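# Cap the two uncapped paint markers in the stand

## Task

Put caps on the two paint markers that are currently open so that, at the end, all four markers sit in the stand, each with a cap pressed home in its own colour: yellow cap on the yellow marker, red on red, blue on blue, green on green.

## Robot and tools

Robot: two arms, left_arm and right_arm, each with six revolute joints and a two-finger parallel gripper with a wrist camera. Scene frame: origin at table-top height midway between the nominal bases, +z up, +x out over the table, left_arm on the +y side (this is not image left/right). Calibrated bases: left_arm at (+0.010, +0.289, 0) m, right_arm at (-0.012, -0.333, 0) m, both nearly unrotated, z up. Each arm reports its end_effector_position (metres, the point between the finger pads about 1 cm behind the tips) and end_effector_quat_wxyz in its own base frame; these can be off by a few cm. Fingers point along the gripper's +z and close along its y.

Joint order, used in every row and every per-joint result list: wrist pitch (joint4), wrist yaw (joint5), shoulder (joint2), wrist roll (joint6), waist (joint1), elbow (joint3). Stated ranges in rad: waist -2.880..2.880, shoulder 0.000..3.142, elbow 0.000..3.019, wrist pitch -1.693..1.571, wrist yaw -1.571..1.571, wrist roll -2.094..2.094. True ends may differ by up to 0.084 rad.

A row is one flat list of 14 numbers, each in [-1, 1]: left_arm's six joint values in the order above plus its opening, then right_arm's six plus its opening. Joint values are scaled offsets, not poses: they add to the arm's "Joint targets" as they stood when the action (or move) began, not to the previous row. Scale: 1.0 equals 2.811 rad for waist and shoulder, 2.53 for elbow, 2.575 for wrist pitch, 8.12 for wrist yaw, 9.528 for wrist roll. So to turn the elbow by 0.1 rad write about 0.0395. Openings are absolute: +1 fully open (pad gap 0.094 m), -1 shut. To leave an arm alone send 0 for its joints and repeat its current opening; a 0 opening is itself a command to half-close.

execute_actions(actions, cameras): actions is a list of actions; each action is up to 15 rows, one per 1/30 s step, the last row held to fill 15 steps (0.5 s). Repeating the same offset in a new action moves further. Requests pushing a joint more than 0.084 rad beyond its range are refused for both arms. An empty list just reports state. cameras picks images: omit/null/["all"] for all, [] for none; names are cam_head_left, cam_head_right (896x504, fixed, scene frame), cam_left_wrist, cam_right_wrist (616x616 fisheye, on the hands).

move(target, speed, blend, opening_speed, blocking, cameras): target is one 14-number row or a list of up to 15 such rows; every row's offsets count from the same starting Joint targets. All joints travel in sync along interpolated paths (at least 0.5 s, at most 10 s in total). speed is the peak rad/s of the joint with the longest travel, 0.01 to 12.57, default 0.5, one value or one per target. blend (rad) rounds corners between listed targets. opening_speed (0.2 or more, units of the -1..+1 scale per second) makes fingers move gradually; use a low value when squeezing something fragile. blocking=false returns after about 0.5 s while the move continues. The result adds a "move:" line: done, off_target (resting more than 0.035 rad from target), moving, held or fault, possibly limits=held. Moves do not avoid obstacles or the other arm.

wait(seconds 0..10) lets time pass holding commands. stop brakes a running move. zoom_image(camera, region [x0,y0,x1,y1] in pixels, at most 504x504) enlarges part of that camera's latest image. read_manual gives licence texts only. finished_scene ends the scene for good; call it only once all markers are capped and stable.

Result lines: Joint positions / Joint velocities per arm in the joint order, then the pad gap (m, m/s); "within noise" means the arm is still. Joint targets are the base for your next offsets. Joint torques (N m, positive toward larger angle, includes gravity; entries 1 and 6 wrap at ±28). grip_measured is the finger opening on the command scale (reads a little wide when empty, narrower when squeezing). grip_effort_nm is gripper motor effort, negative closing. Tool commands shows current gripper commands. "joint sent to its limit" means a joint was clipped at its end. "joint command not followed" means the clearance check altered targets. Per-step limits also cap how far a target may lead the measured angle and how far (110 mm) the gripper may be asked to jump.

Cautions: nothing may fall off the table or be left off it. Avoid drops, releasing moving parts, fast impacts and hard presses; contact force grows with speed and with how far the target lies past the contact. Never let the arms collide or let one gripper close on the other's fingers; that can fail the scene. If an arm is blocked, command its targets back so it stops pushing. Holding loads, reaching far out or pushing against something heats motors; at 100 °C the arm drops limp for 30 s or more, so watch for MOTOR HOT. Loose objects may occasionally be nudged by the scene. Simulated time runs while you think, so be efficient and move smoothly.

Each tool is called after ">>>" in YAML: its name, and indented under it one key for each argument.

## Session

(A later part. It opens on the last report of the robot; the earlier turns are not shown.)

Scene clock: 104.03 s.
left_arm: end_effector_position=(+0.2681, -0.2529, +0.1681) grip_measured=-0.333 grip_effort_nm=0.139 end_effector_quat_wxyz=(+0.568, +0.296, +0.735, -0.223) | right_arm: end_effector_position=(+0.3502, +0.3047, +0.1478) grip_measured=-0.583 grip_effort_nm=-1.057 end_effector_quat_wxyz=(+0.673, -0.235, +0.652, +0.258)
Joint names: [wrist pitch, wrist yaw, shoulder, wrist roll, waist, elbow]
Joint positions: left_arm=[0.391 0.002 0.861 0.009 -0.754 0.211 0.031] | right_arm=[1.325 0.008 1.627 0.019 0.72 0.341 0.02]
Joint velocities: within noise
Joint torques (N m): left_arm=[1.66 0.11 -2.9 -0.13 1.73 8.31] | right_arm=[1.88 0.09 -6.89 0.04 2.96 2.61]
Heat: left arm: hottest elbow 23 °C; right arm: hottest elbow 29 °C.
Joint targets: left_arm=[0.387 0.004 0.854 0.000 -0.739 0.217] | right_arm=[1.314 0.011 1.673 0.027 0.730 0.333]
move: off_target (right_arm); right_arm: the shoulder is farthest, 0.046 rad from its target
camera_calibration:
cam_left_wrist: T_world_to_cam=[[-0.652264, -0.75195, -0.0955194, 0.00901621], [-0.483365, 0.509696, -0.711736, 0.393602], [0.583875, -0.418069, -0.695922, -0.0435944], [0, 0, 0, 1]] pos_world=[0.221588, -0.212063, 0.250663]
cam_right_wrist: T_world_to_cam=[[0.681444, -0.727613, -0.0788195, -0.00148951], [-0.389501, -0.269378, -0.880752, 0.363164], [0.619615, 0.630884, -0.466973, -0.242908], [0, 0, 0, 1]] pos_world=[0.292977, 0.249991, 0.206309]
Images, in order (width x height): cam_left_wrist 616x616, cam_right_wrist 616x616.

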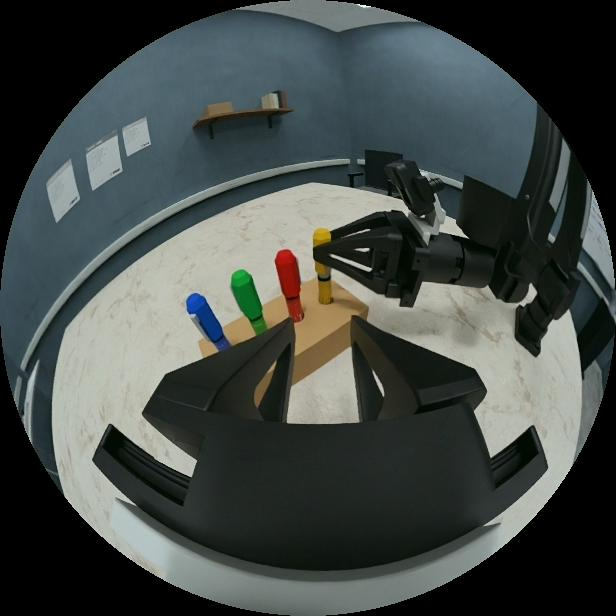

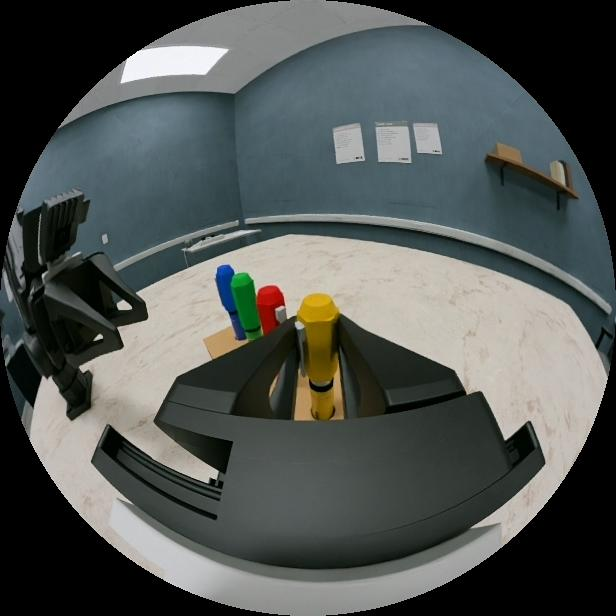

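>>> move:
  target: [0,0,0,0,0,0,-0.33,0.0008,0.0,0.0100,0,0.0,-0.0032,-0.7]
  speed: 0.05
  cameras: ["cam_left_wrist","cam_right_wrist"]

>>> zoom_image:
  camera: "cam_left_wrist"
  region: [295, 235, 345, 310]

>>> zoom_image:
  camera: "cam_right_wrist"
  region: [290, 360, 350, 422]

Scene clock: 105.17 s.
left_arm: end_effector_position=(+0.2681, -0.2529, +0.1681) grip_measured=-0.333 grip_effort_nm=0.139 end_effector_quat_wxyz=(+0.568, +0.296, +0.735, -0.223) | right_arm: end_effector_position=(+0.3504, +0.3048, +0.1396) grip_measured=-0.583 grip_effort_nm=-1.057 end_effector_quat_wxyz=(+0.669, -0.237, +0.657, +0.256)
Joint names: [wrist pitch, wrist yaw, shoulder, wrist roll, waist, elbow]
Joint positions: left_arm=[0.391 0.002 0.861 0.009 -0.754 0.211 0.031] | right_arm=[1.335 0.008 1.651 0.019 0.72 0.341 0.02]
Joint velocities: within noise
Joint torques (N m): left_arm=[1.66 0.11 -2.9 -0.13 1.73 8.31] | right_arm=[1.51 0.06 -6.71 0.04 2.96 1.91]
Heat: left arm: hottest elbow 23 °C; right arm: hottest elbow 29 °C.
Joint targets: left_arm=[0.387 0.004 0.854 0.000 -0.739 0.217] | right_arm=[1.316 0.011 1.701 0.027 0.730 0.325]
move: off_target (right_arm); right_arm: the shoulder is farthest, 0.050 rad from its target
camera_calibration:
cam_left_wrist: T_world_to_cam=[[-0.652264, -0.75195, -0.0955194, 0.00901621], [-0.483365, 0.509696, -0.711736, 0.393602], [0.583875, -0.418069, -0.695922, -0.0435944], [0, 0, 0, 1]] pos_world=[0.221588, -0.212063, 0.250663]
cam_right_wrist: T_world_to_cam=[[0.680353, -0.728584, -0.0792831, -0.00149442], [-0.398916, -0.277399, -0.874023, 0.360915], [0.614805, 0.626271, -0.479373, -0.242148], [0, 0, 0, 1]] pos_world=[0.293865, 0.250679, 0.19925]
Images, in order (width x height): cam_left_wrist 616x616, cam_right_wrist 616x616.

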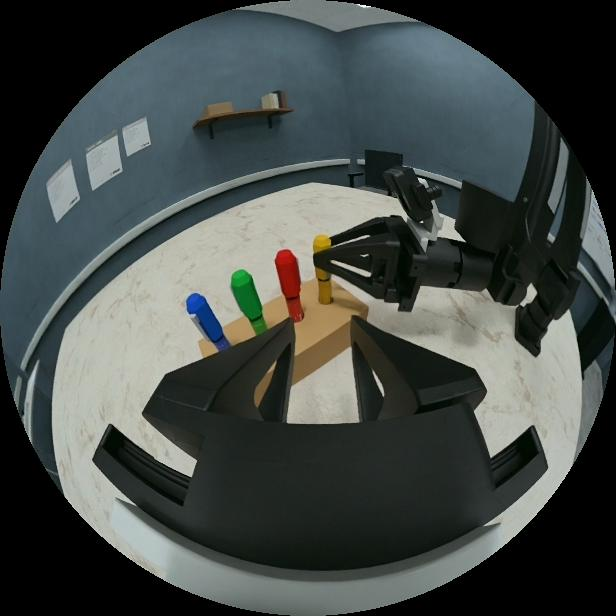

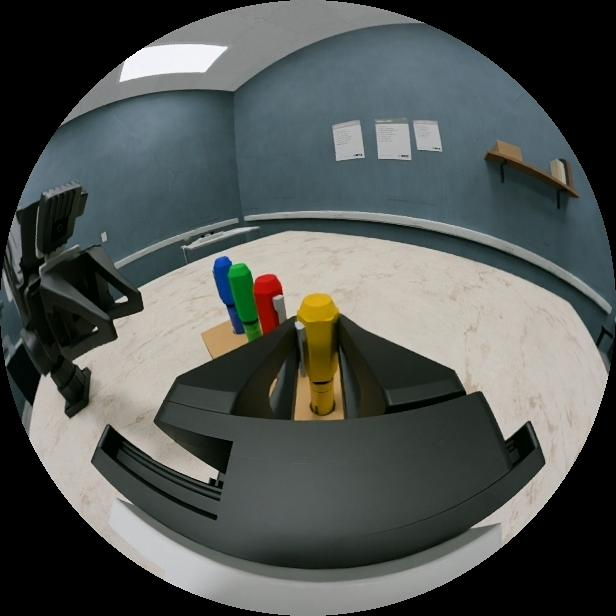

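Scaled by 6.720 from the camera's 616x616 image, which has a finer 880x880 frame.

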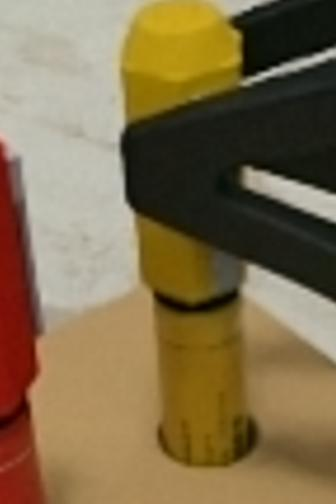

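Scaled by 8.129 from the camera's 616x616 image, which has a finer 880x880 frame.

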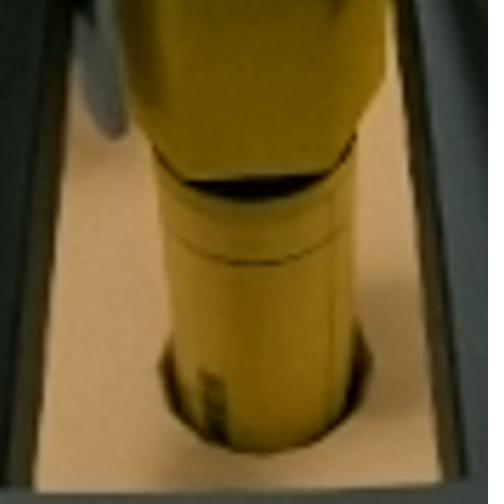

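>>> move:
  target: [0,0,0,0,0,0,-0.33,-0.0100,0.0,0.0105,0,0.0,-0.0065,-0.7]
  speed: 0.06
  cameras: ["cam_left_wrist","cam_right_wrist"]

>>> zoom_image:
  camera: "cam_left_wrist"
  region: [295, 235, 345, 310]

>>> zoom_image:
  camera: "cam_right_wrist"
  region: [290, 360, 350, 422]

Scene clock: 106.10 s.
left_arm: end_effector_position=(+0.2681, -0.2529, +0.1681) grip_measured=-0.333 grip_effort_nm=0.139 end_effector_quat_wxyz=(+0.568, +0.296, +0.735, -0.223) | right_arm: end_effector_position=(+0.3505, +0.3049, +0.1370) grip_measured=-0.583 grip_effort_nm=-1.057 end_effector_quat_wxyz=(+0.667, -0.238, +0.659, +0.255)
Joint names: [wrist pitch, wrist yaw, shoulder, wrist roll, waist, elbow]
Joint positions: left_arm=[0.391 0.002 0.861 0.009 -0.754 0.211 0.031] | right_arm=[1.336 0.008 1.657 0.019 0.72 0.341 0.02]
Joint velocities: within noise
Joint torques (N m): left_arm=[1.66 0.11 -2.9 -0.13 1.73 8.31] | right_arm=[0.59 0.06 -4.54 0.04 2.9 0.76]
Heat: left arm: hottest elbow 23 °C; right arm: hottest elbow 29 °C.
Joint targets: left_arm=[0.387 0.004 0.854 0.000 -0.739 0.217] | right_arm=[1.290 0.011 1.730 0.027 0.730 0.308]
move: off_target (right_arm); right_arm: the shoulder is farthest, 0.073 rad from its target
camera_calibration:
cam_left_wrist: T_world_to_cam=[[-0.652264, -0.75195, -0.0955194, 0.00901621], [-0.483365, 0.509696, -0.711736, 0.393602], [0.583875, -0.418069, -0.695922, -0.0435944], [0, 0, 0, 1]] pos_world=[0.221588, -0.212063, 0.250663]
cam_right_wrist: T_world_to_cam=[[0.680047, -0.728852, -0.0794387, -0.00146771], [-0.402647, -0.280727, -0.871245, 0.360556], [0.612708, 0.624473, -0.484378, -0.241526], [0, 0, 0, 1]] pos_world=[0.29416, 0.250974, 0.197026]
Images, in order (width x height): cam_left_wrist 616x616, cam_right_wrist 616x616.

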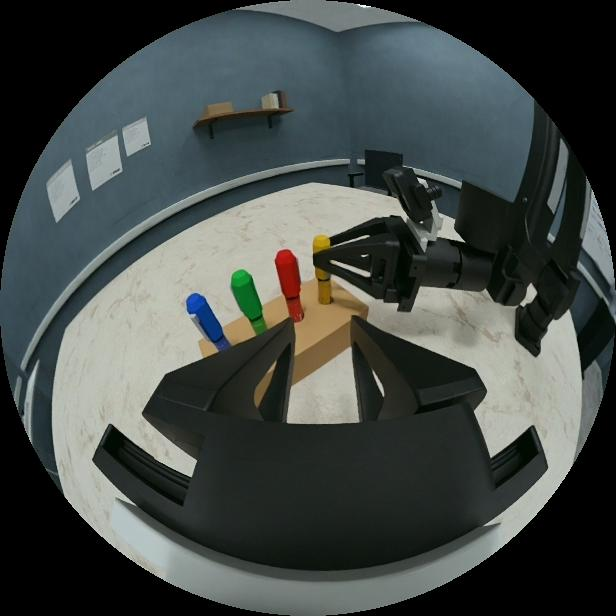

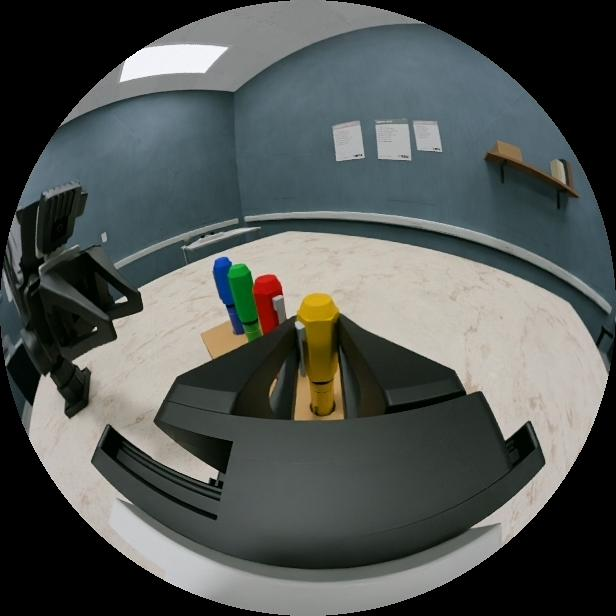

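Scaled by 6.720 from the camera's 616x616 image, which has a finer 880x880 frame.

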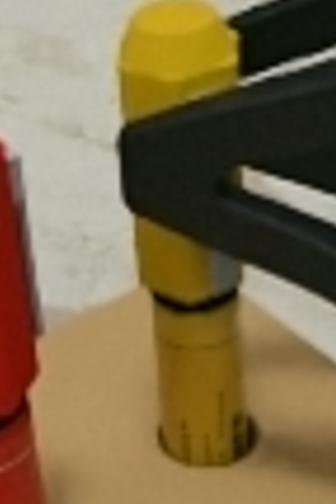

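Scaled by 8.129 from the camera's 616x616 image, which has a finer 880x880 frame.

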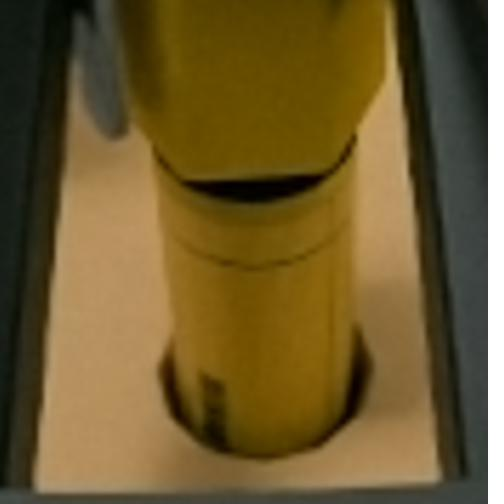

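>>> zoom_image:
  camera: "cam_left_wrist"
  region: [180, 225, 345, 355]

Scaled by 3.055 from the camera's 616x616 image, which has a finer 880x880 frame.

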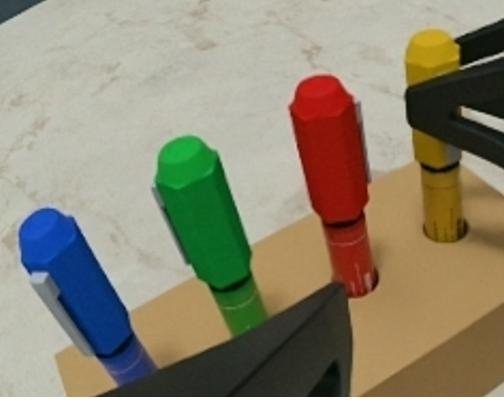

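>>> move:
  target: [0,0,0,0,0,0,-0.33,-0.0066,0.0,0.0071,0,0.0,-0.0047,-0.7]
  speed: 0.06
  cameras: ["cam_left_wrist","cam_right_wrist"]

>>> zoom_image:
  camera: "cam_left_wrist"
  region: [295, 235, 345, 310]

>>> zoom_image:
  camera: "cam_right_wrist"
  region: [290, 360, 350, 422]

Scene clock: 107.00 s.
left_arm: end_effector_position=(+0.2681, -0.2529, +0.1681) grip_measured=-0.333 grip_effort_nm=0.139 end_effector_quat_wxyz=(+0.568, +0.296, +0.735, -0.223) | right_arm: end_effector_position=(+0.3496, +0.3041, +0.1349) grip_measured=-0.583 grip_effort_nm=-1.057 end_effector_quat_wxyz=(+0.665, -0.238, +0.660, +0.254)
Joint names: [wrist pitch, wrist yaw, shoulder, wrist roll, waist, elbow]
Joint positions: left_arm=[0.391 0.002 0.861 0.009 -0.754 0.211 0.031] | right_arm=[1.336 0.008 1.66 0.019 0.72 0.338 0.02]
Joint velocities: within noise
Joint torques (N m): left_arm=[1.65 0.11 -2.9 -0.13 1.73 8.31] | right_arm=[-0.03 0.06 -2.78 0.05 2.9 0.17]
Heat: left arm: hottest elbow 23 °C; right arm: hottest elbow 29 °C.
Joint targets: left_arm=[0.387 0.004 0.854 0.000 -0.739 0.217] | right_arm=[1.273 0.011 1.750 0.027 0.730 0.296]
move: off_target (right_arm); right_arm: the shoulder is farthest, 0.090 rad from its target
camera_calibration:
cam_left_wrist: T_world_to_cam=[[-0.652264, -0.75195, -0.0955194, 0.00901621], [-0.483365, 0.509696, -0.711736, 0.393602], [0.583875, -0.418069, -0.695922, -0.0435944], [0, 0, 0, 1]] pos_world=[0.221588, -0.212063, 0.250663]
cam_right_wrist: T_world_to_cam=[[0.679761, -0.7291, -0.0796104, -0.00144594], [-0.406113, -0.283784, -0.868642, 0.360003], [0.610735, 0.6228, -0.489002, -0.239661], [0, 0, 0, 1]] pos_world=[0.293554, 0.25037, 0.195404]
Images, in order (width x height): cam_left_wrist 616x616, cam_right_wrist 616x616.

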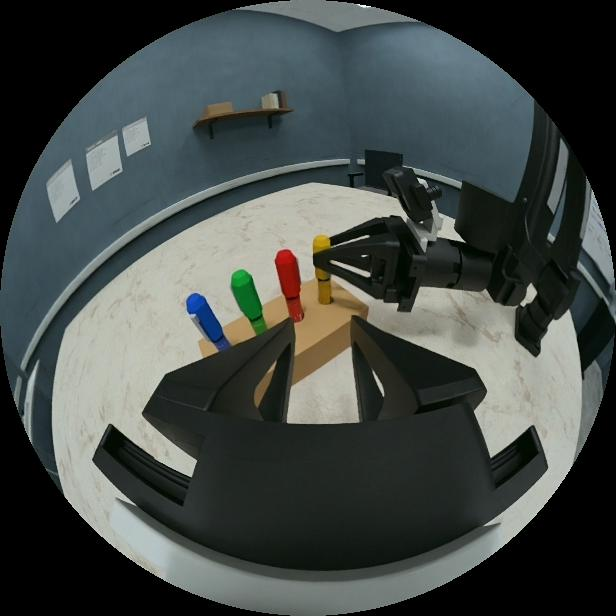

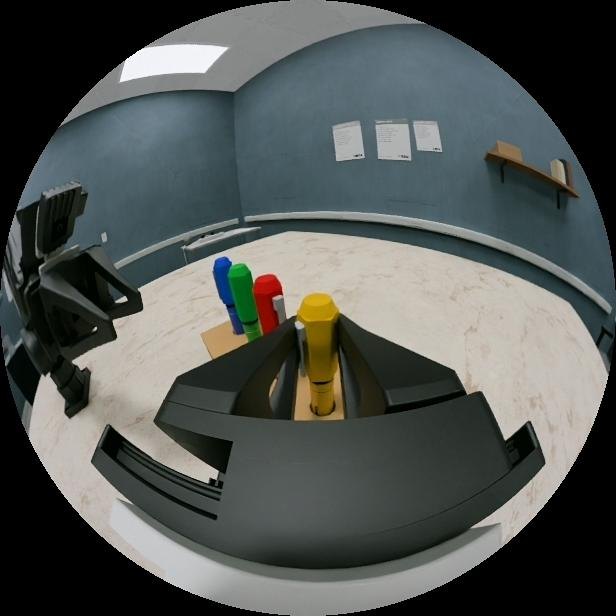

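Scaled by 6.720 from the camera's 616x616 image, which has a finer 880x880 frame.

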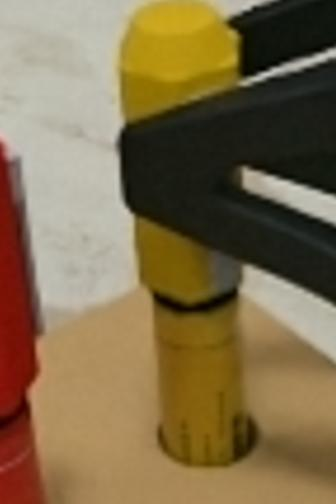

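Scaled by 8.129 from the camera's 616x616 image, which has a finer 880x880 frame.

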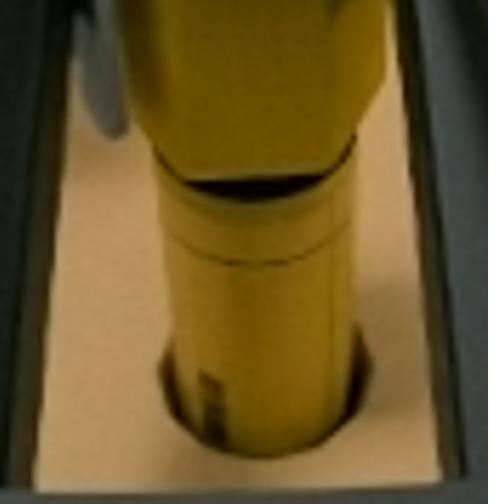

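>>> move:
  target: [0,0,0,0,0,0,-0.33,0.01864,0.0,-0.04731,0,0.0,0.01462,-0.7]
  speed: 0.12
  cameras: ["cam_left_wrist","cam_right_wrist"]

>>> zoom_image:
  camera: "cam_left_wrist"
  region: [295, 235, 345, 310]

>>> zoom_image:
  camera: "cam_right_wrist"
  region: [290, 360, 350, 422]

Scene clock: 109.40 s.
left_arm: end_effector_position=(+0.2681, -0.2529, +0.1681) grip_measured=-0.333 grip_effort_nm=0.139 end_effector_quat_wxyz=(+0.568, +0.296, +0.735, -0.223) | right_arm: end_effector_position=(+0.3494, +0.3039, +0.1445) grip_measured=-0.583 grip_effort_nm=-1.053 end_effector_quat_wxyz=(+0.671, -0.236, +0.654, +0.257)
Joint names: [wrist pitch, wrist yaw, shoulder, wrist roll, waist, elbow]
Joint positions: left_arm=[0.391 0.002 0.861 0.009 -0.754 0.211 0.031] | right_arm=[1.329 0.008 1.634 0.019 0.72 0.338 0.02]
Joint velocities: within noise
Joint torques (N m): left_arm=[1.65 0.11 -2.9 -0.13 1.73 8.31] | right_arm=[1.94 0.06 -12.51 0.04 2.96 2.81]
Heat: left arm: hottest elbow 23 °C; right arm: hottest elbow 29 °C.
Joint targets: left_arm=[0.387 0.004 0.854 0.000 -0.739 0.217] | right_arm=[1.321 0.011 1.617 0.027 0.730 0.333]
move: done
camera_calibration:
cam_left_wrist: T_world_to_cam=[[-0.652264, -0.75195, -0.0955194, 0.00901621], [-0.483365, 0.509696, -0.711736, 0.393602], [0.583875, -0.418069, -0.695922, -0.0435944], [0, 0, 0, 1]] pos_world=[0.221588, -0.212063, 0.250663]
cam_right_wrist: T_world_to_cam=[[0.680816, -0.728173, -0.079072, -0.00135379], [-0.393904, -0.27298, -0.87768, 0.36199], [0.617518, 0.628686, -0.47268, -0.241226], [0, 0, 0, 1]] pos_world=[0.292472, 0.249485, 0.203582]
Images, in order (width x height): cam_left_wrist 616x616, cam_right_wrist 616x616.

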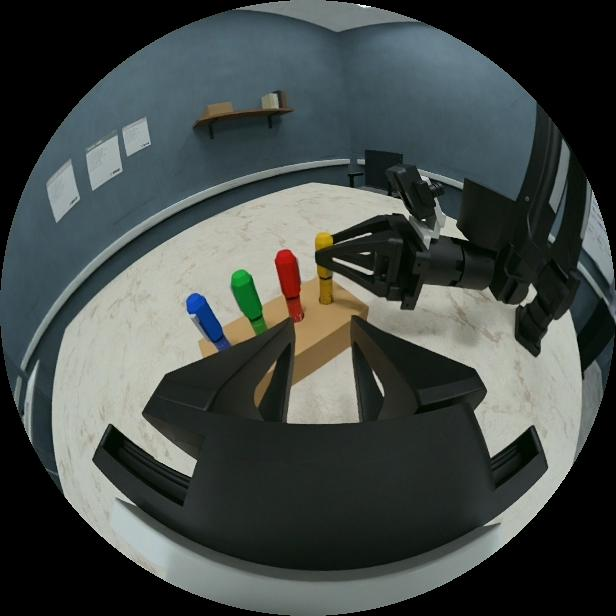

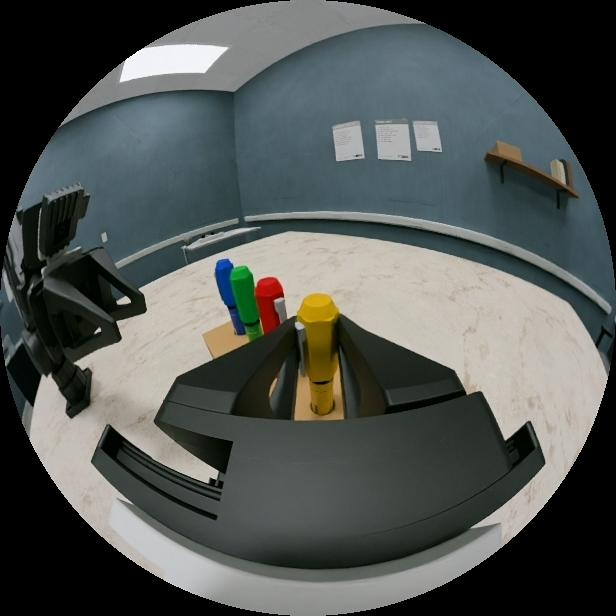

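Scaled by 6.720 from the camera's 616x616 image, which has a finer 880x880 frame.

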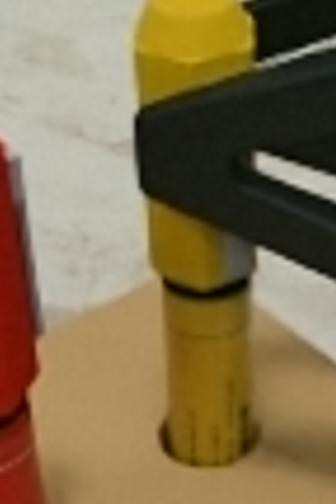

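Scaled by 8.129 from the camera's 616x616 image, which has a finer 880x880 frame.

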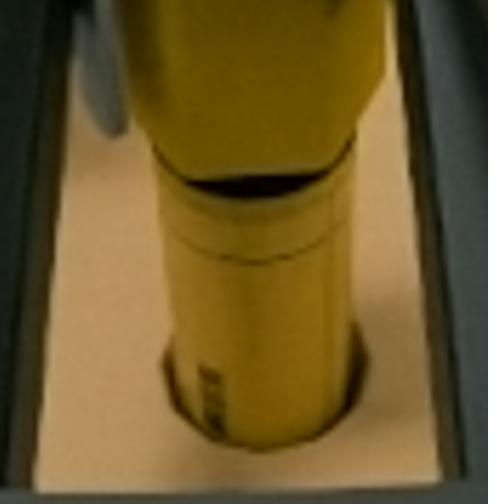

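>>> move:
  target:
    - [0,0,0,0,0,0,-0.33,0.0167,0.0,0.01992,0,0.0,0,-0.7]
    - [0,0,0,0,0,0,-0.33,0.0167,0.0,0.00854,0,0.0,0,-0.7]
  speed: 0.08
  cameras: ["cam_left_wrist","cam_right_wrist"]

>>> zoom_image:
  camera: "cam_left_wrist"
  region: [295, 235, 345, 310]

>>> zoom_image:
  camera: "cam_right_wrist"
  region: [290, 360, 350, 422]

Scene clock: 111.97 s.
left_arm: end_effector_position=(+0.2681, -0.2529, +0.1681) grip_measured=-0.333 grip_effort_nm=0.139 end_effector_quat_wxyz=(+0.568, +0.296, +0.735, -0.223) | right_arm: end_effector_position=(+0.3494, +0.3039, +0.1441) grip_measured=-0.583 grip_effort_nm=-1.062 end_effector_quat_wxyz=(+0.674, -0.235, +0.652, +0.258)
Joint names: [wrist pitch, wrist yaw, shoulder, wrist roll, waist, elbow]
Joint positions: left_arm=[0.391 0.002 0.861 0.009 -0.754 0.211 0.031] | right_arm=[1.347 0.008 1.645 0.019 0.72 0.338 0.02]
Joint velocities: within noise
Joint torques (N m): left_arm=[1.65 0.11 -2.9 -0.13 1.73 8.31] | right_arm=[2.78 0.06 -11.52 0.04 2.9 2.71]
Heat: left arm: hottest elbow 23 °C; right arm: hottest elbow 29 °C.
Joint targets: left_arm=[0.387 0.004 0.854 0.000 -0.739 0.217] | right_arm=[1.364 0.011 1.641 0.027 0.730 0.333]
move: done
camera_calibration:
cam_left_wrist: T_world_to_cam=[[-0.652264, -0.75195, -0.0955194, 0.00901621], [-0.483365, 0.509696, -0.711736, 0.393602], [0.583875, -0.418069, -0.695922, -0.0435944], [0, 0, 0, 1]] pos_world=[0.221588, -0.212063, 0.250663]
cam_right_wrist: T_world_to_cam=[[0.681256, -0.727788, -0.0788318, -0.0016498], [-0.389126, -0.26881, -0.881091, 0.35916], [0.620057, 0.630924, -0.46633, -0.243842], [0, 0, 0, 1]] pos_world=[0.292079, 0.249191, 0.202612]
Images, in order (width x height): cam_left_wrist 616x616, cam_right_wrist 616x616.

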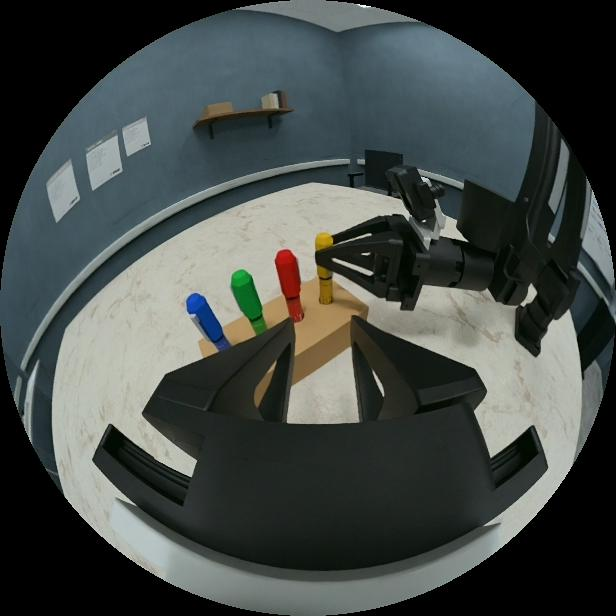

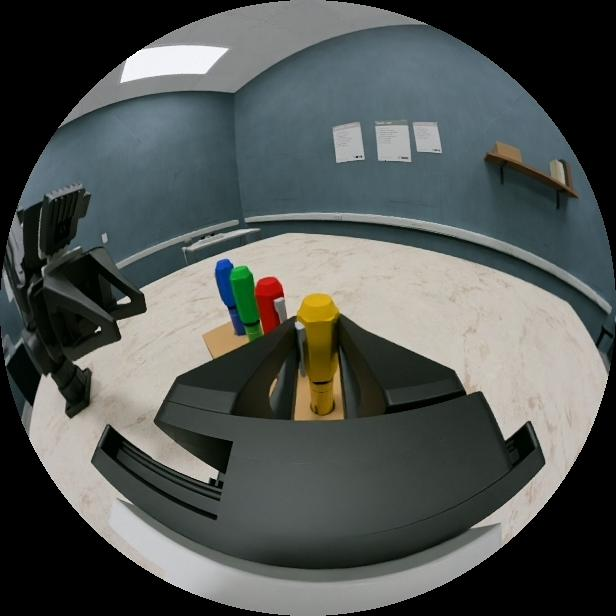

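Scaled by 6.720 from the camera's 616x616 image, which has a finer 880x880 frame.

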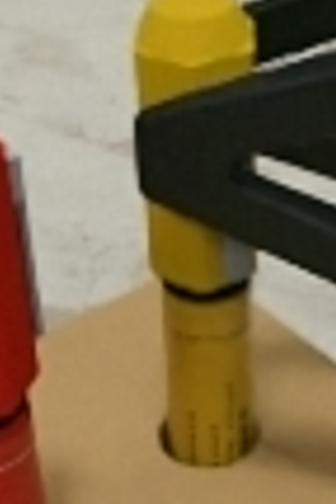

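Scaled by 8.129 from the camera's 616x616 image, which has a finer 880x880 frame.

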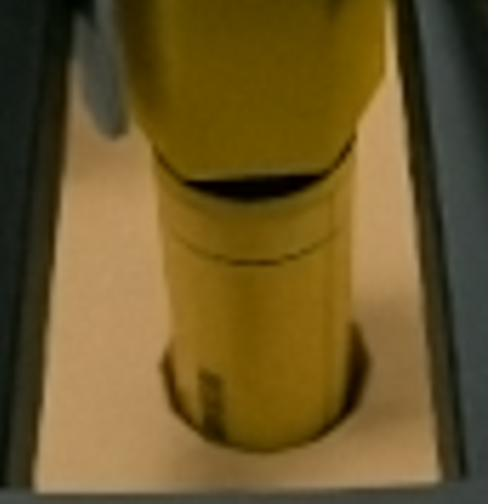

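>>> move:
  target:
    - [0,0,0,0,0,0,-0.33,0.0037,0.0,0.0142,0,0.0,0,-0.7]
    - [0,0,0,0,0,0,-0.33,0.0037,0.0,0.0025,0,0.0,0,-0.7]
  speed: 0.08
  cameras: ["cam_left_wrist","cam_right_wrist"]

>>> zoom_image:
  camera: "cam_left_wrist"
  region: [295, 235, 345, 310]

Scene clock: 113.30 s.
left_arm: end_effector_position=(+0.2681, -0.2529, +0.1681) grip_measured=-0.333 grip_effort_nm=0.139 end_effector_quat_wxyz=(+0.568, +0.296, +0.735, -0.223) | right_arm: end_effector_position=(+0.3494, +0.3039, +0.1428) grip_measured=-0.583 grip_effort_nm=-1.062 end_effector_quat_wxyz=(+0.674, -0.235, +0.651, +0.258)
Joint names: [wrist pitch, wrist yaw, shoulder, wrist roll, waist, elbow]
Joint positions: left_arm=[0.391 0.002 0.861 0.009 -0.754 0.211 0.031] | right_arm=[1.357 0.008 1.653 0.019 0.72 0.338 0.02]
Joint velocities: within noise
Joint torques (N m): left_arm=[1.66 0.11 -2.84 -0.13 1.73 8.31] | right_arm=[2.81 0.06 -11.63 0.04 2.96 2.69]
Heat: left arm: hottest elbow 23 °C; right arm: hottest elbow 28 °C.
Joint targets: left_arm=[0.387 0.004 0.854 0.000 -0.739 0.217] | right_arm=[1.373 0.011 1.648 0.027 0.730 0.333]
move: done
camera_calibration:
cam_left_wrist: T_world_to_cam=[[-0.652264, -0.75195, -0.0955194, 0.00901621], [-0.483365, 0.509696, -0.711736, 0.393602], [0.583875, -0.418069, -0.695922, -0.0435944], [0, 0, 0, 1]] pos_world=[0.221588, -0.212063, 0.250663]
cam_right_wrist: T_world_to_cam=[[0.681334, -0.727728, -0.078718, -0.00189335], [-0.388278, -0.268155, -0.881665, 0.357609], [0.620504, 0.631272, -0.465264, -0.244862], [0, 0, 0, 1]] pos_world=[0.29208, 0.249092, 0.201217]
Images, in order (width x height): cam_left_wrist 616x616, cam_right_wrist 616x616.

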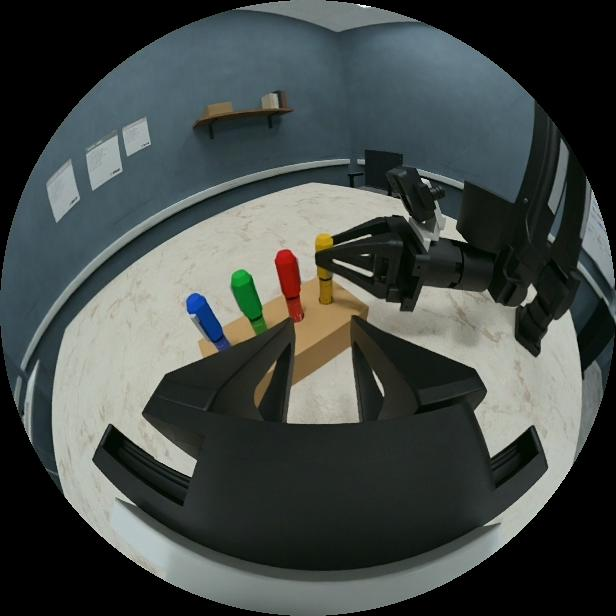

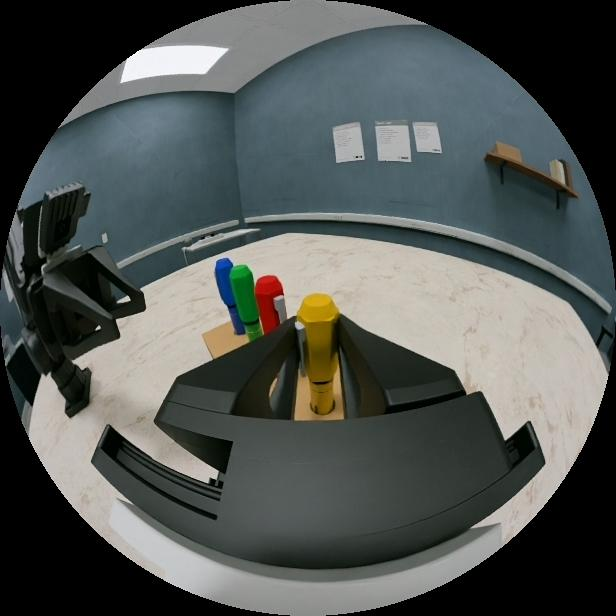

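Scaled by 6.720 from the camera's 616x616 image, which has a finer 880x880 frame.

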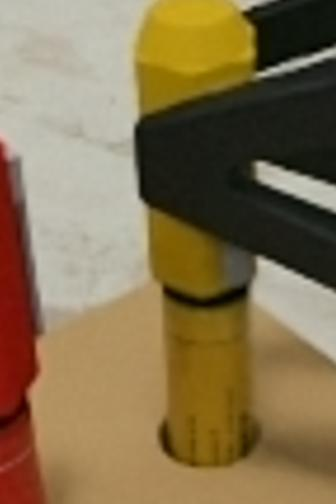

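>>> move:
  target:
    - [0,0,0,0,0,0,-0.33,0.0021,0.0,0.0128,0,0.0,0,-0.7]
    - [0,0,0,0,0,0,-0.33,0.0021,0.0,0.0021,0,0.0,0,-0.7]
    - [0,0,0,0,0,0,-0.33,0.0021,0.0,0.0021,0,0.0,0,-0.33]
  speed: 0.08
  opening_speed: 0.8
  cameras: ["cam_left_wrist","cam_right_wrist"]

>>> zoom_image:
  camera: "cam_left_wrist"
  region: [295, 235, 345, 310]

>>> zoom_image:
  camera: "cam_right_wrist"
  region: [280, 285, 360, 420]

Scene clock: 115.37 s.
left_arm: end_effector_position=(+0.2681, -0.2529, +0.1681) grip_measured=-0.333 grip_effort_nm=0.144 end_effector_quat_wxyz=(+0.568, +0.296, +0.735, -0.223) | right_arm: end_effector_position=(+0.3493, +0.3039, +0.1436) grip_measured=-0.334 grip_effort_nm=0.115 end_effector_quat_wxyz=(+0.676, -0.234, +0.650, +0.259)
Joint names: [wrist pitch, wrist yaw, shoulder, wrist roll, waist, elbow]
Joint positions: left_arm=[0.391 0.002 0.861 0.009 -0.754 0.211 0.031] | right_arm=[1.364 0.008 1.655 0.019 0.72 0.338 0.031]
Joint velocities: within noise
Joint torques (N m): left_arm=[1.65 0.11 -2.9 -0.13 1.73 8.31] | right_arm=[2.76 0.06 -11.34 0.04 3.02 2.66]
Heat: left arm: hottest elbow 23 °C; right arm: hottest elbow 28 °C.
Joint targets: left_arm=[0.387 0.004 0.854 0.000 -0.739 0.217] | right_arm=[1.379 0.011 1.654 0.027 0.730 0.333]
move: done
camera_calibration:
cam_left_wrist: T_world_to_cam=[[-0.652264, -0.75195, -0.0955194, 0.00901621], [-0.483365, 0.509696, -0.711736, 0.393602], [0.583875, -0.418069, -0.695922, -0.0435944], [0, 0, 0, 1]] pos_world=[0.221588, -0.212063, 0.250663]
cam_right_wrist: T_world_to_cam=[[0.6816, -0.727489, -0.0786221, -0.00196586], [-0.38509, -0.265269, -0.883933, 0.356533], [0.622196, 0.632765, -0.460956, -0.246139], [0, 0, 0, 1]] pos_world=[0.291784, 0.248896, 0.201537]
Images, in order (width x height): cam_left_wrist 616x616, cam_right_wrist 616x616.

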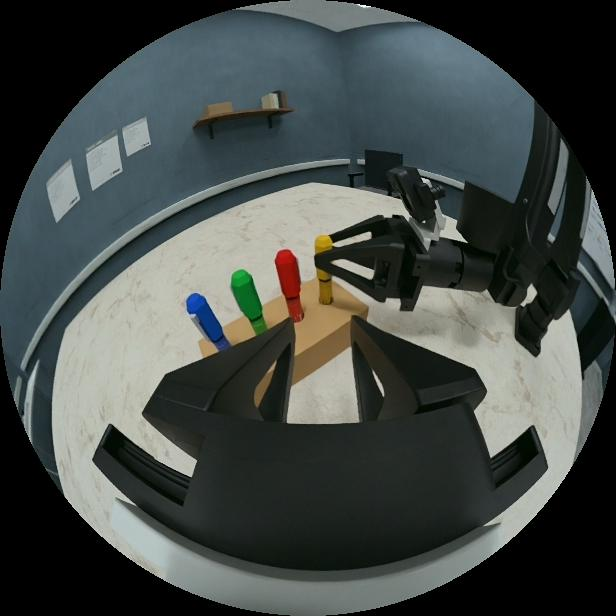

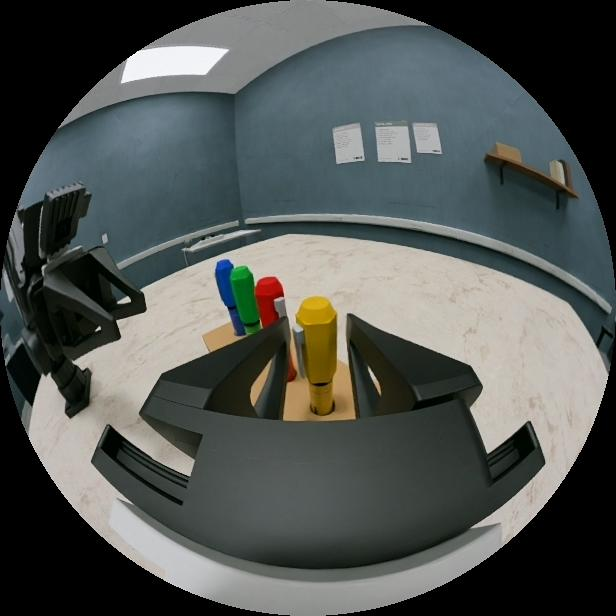

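Scaled by 6.720 from the camera's 616x616 image, which has a finer 880x880 frame.

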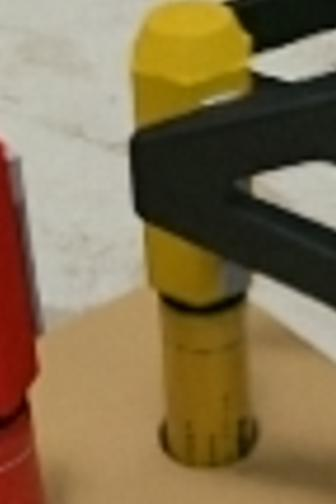

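Scaled by 3.733 from the camera's 616x616 image, which has a finer 880x880 frame.

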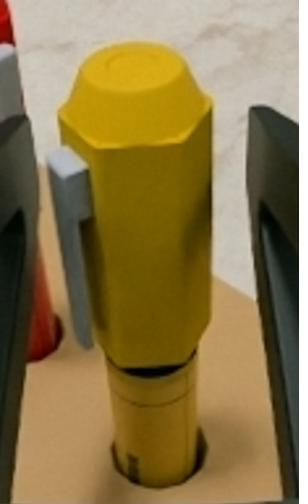

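>>> move:
  target:
    - [0,0,0,0,0,0,-0.33,0.0,0.0,-0.00445,0,0.0,0,-0.2]
    - [0,0,0,0,0,0,-0.33,0.00505,0.0,-0.00961,0,0.0,-0.01146,-0.2]
    - [0,0,0,0,0,0,-0.33,0.01553,0.0,-0.01885,0,0.0,-0.03261,-0.2]
    - [0,0,0,0,0,0,-0.33,0.03146,0.0,-0.03273,0,0.0,-0.06403,-0.2]
  speed: [0.1, 0.1, 0.2, 0.25]
  blend: [0, 0.01, 0.02, 0]
  opening_speed: 0.8
  cameras: ["cam_left_wrist","cam_right_wrist","cam_head_left"]

>>> zoom_image:
  camera: "cam_left_wrist"
  region: [180, 225, 345, 355]

>>> zoom_image:
  camera: "cam_right_wrist"
  region: [190, 230, 370, 430]

Scene clock: 118.03 s.
left_arm: end_effector_position=(+0.2681, -0.2529, +0.1681) grip_measured=-0.333 grip_effort_nm=0.144 end_effector_quat_wxyz=(+0.568, +0.296, +0.735, -0.223) | right_arm: end_effector_position=(+0.3045, +0.2645, +0.1440) grip_measured=-0.203 grip_effort_nm=0.115 end_effector_quat_wxyz=(+0.676, -0.234, +0.649, +0.259)
Joint names: [wrist pitch, wrist yaw, shoulder, wrist roll, waist, elbow]
Joint positions: left_arm=[0.391 0.002 0.861 0.009 -0.754 0.211 0.031] | right_arm=[1.445 0.008 1.576 0.019 0.72 0.178 0.037]
Joint velocities: within noise
Joint torques (N m): left_arm=[1.65 0.11 -2.9 -0.13 1.73 8.31] | right_arm=[2.77 0.06 -9.93 0.04 2.9 1.94]
Heat: left arm: hottest elbow 23 °C; right arm: hottest elbow 28 °C.
Joint targets: left_arm=[0.387 0.004 0.854 0.000 -0.739 0.217] | right_arm=[1.460 0.011 1.562 0.027 0.730 0.171]
move: done
camera_calibration:
cam_left_wrist: T_world_to_cam=[[-0.652264, -0.75195, -0.0955194, 0.00901621], [-0.483365, 0.509696, -0.711736, 0.393602], [0.583875, -0.418069, -0.695922, -0.0435944], [0, 0, 0, 1]] pos_world=[0.221588, -0.212063, 0.250663]
cam_right_wrist: T_world_to_cam=[[0.681672, -0.727425, -0.0785857, -0.000100011], [-0.384531, -0.26481, -0.884314, 0.329029], [0.622462, 0.633031, -0.460231, -0.193417], [0, 0, 0, 1]] pos_world=[0.246985, 0.209496, 0.201941]
Images, in order (width x height): cam_head_left 896x504, cam_left_wrist 616x616, cam_right_wrist 616x616.

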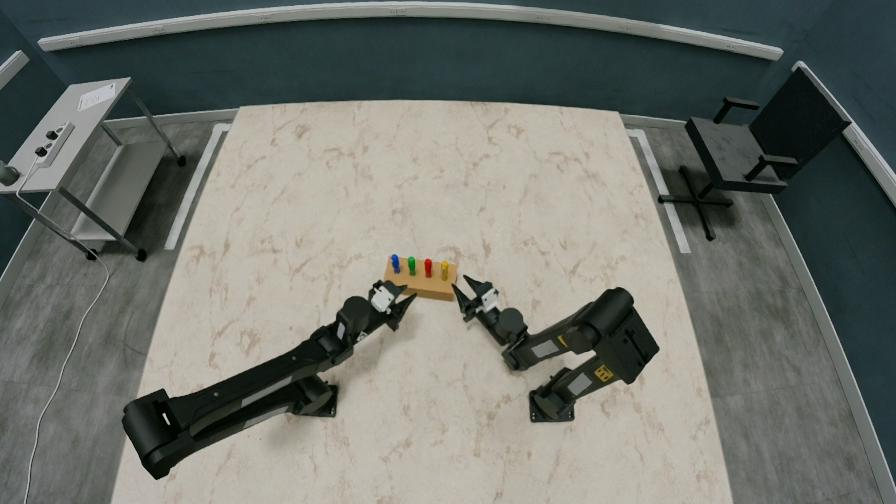

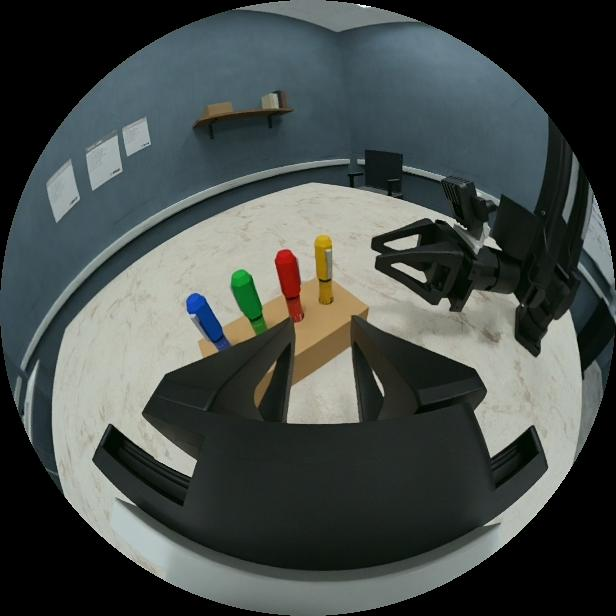

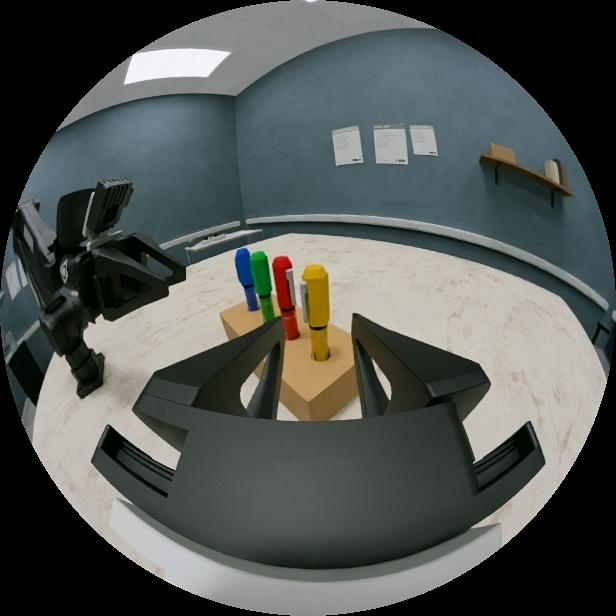

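Scaled by 3.055 from the camera's 616x616 image, which has a finer 880x880 frame.

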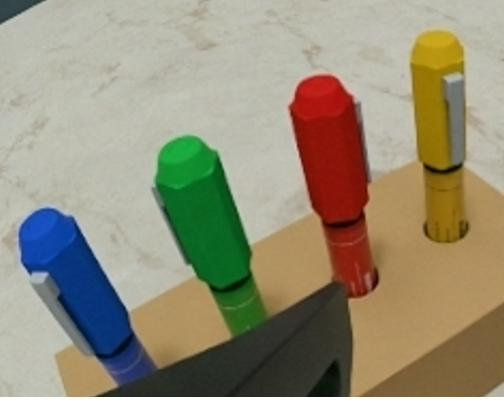

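Scaled by 2.520 from the camera's 616x616 image, which has a finer 880x880 frame.

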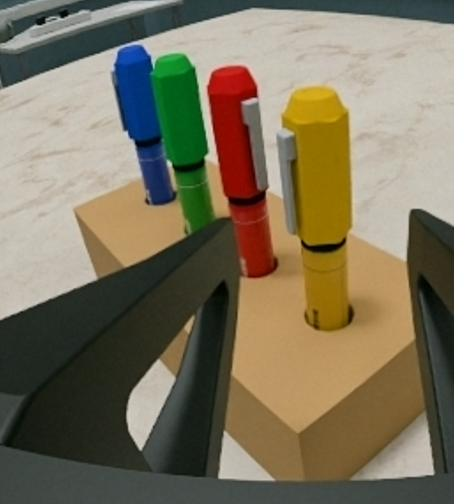

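>>> finished_scene:
  scene: 1

The scene is finished: the task was done.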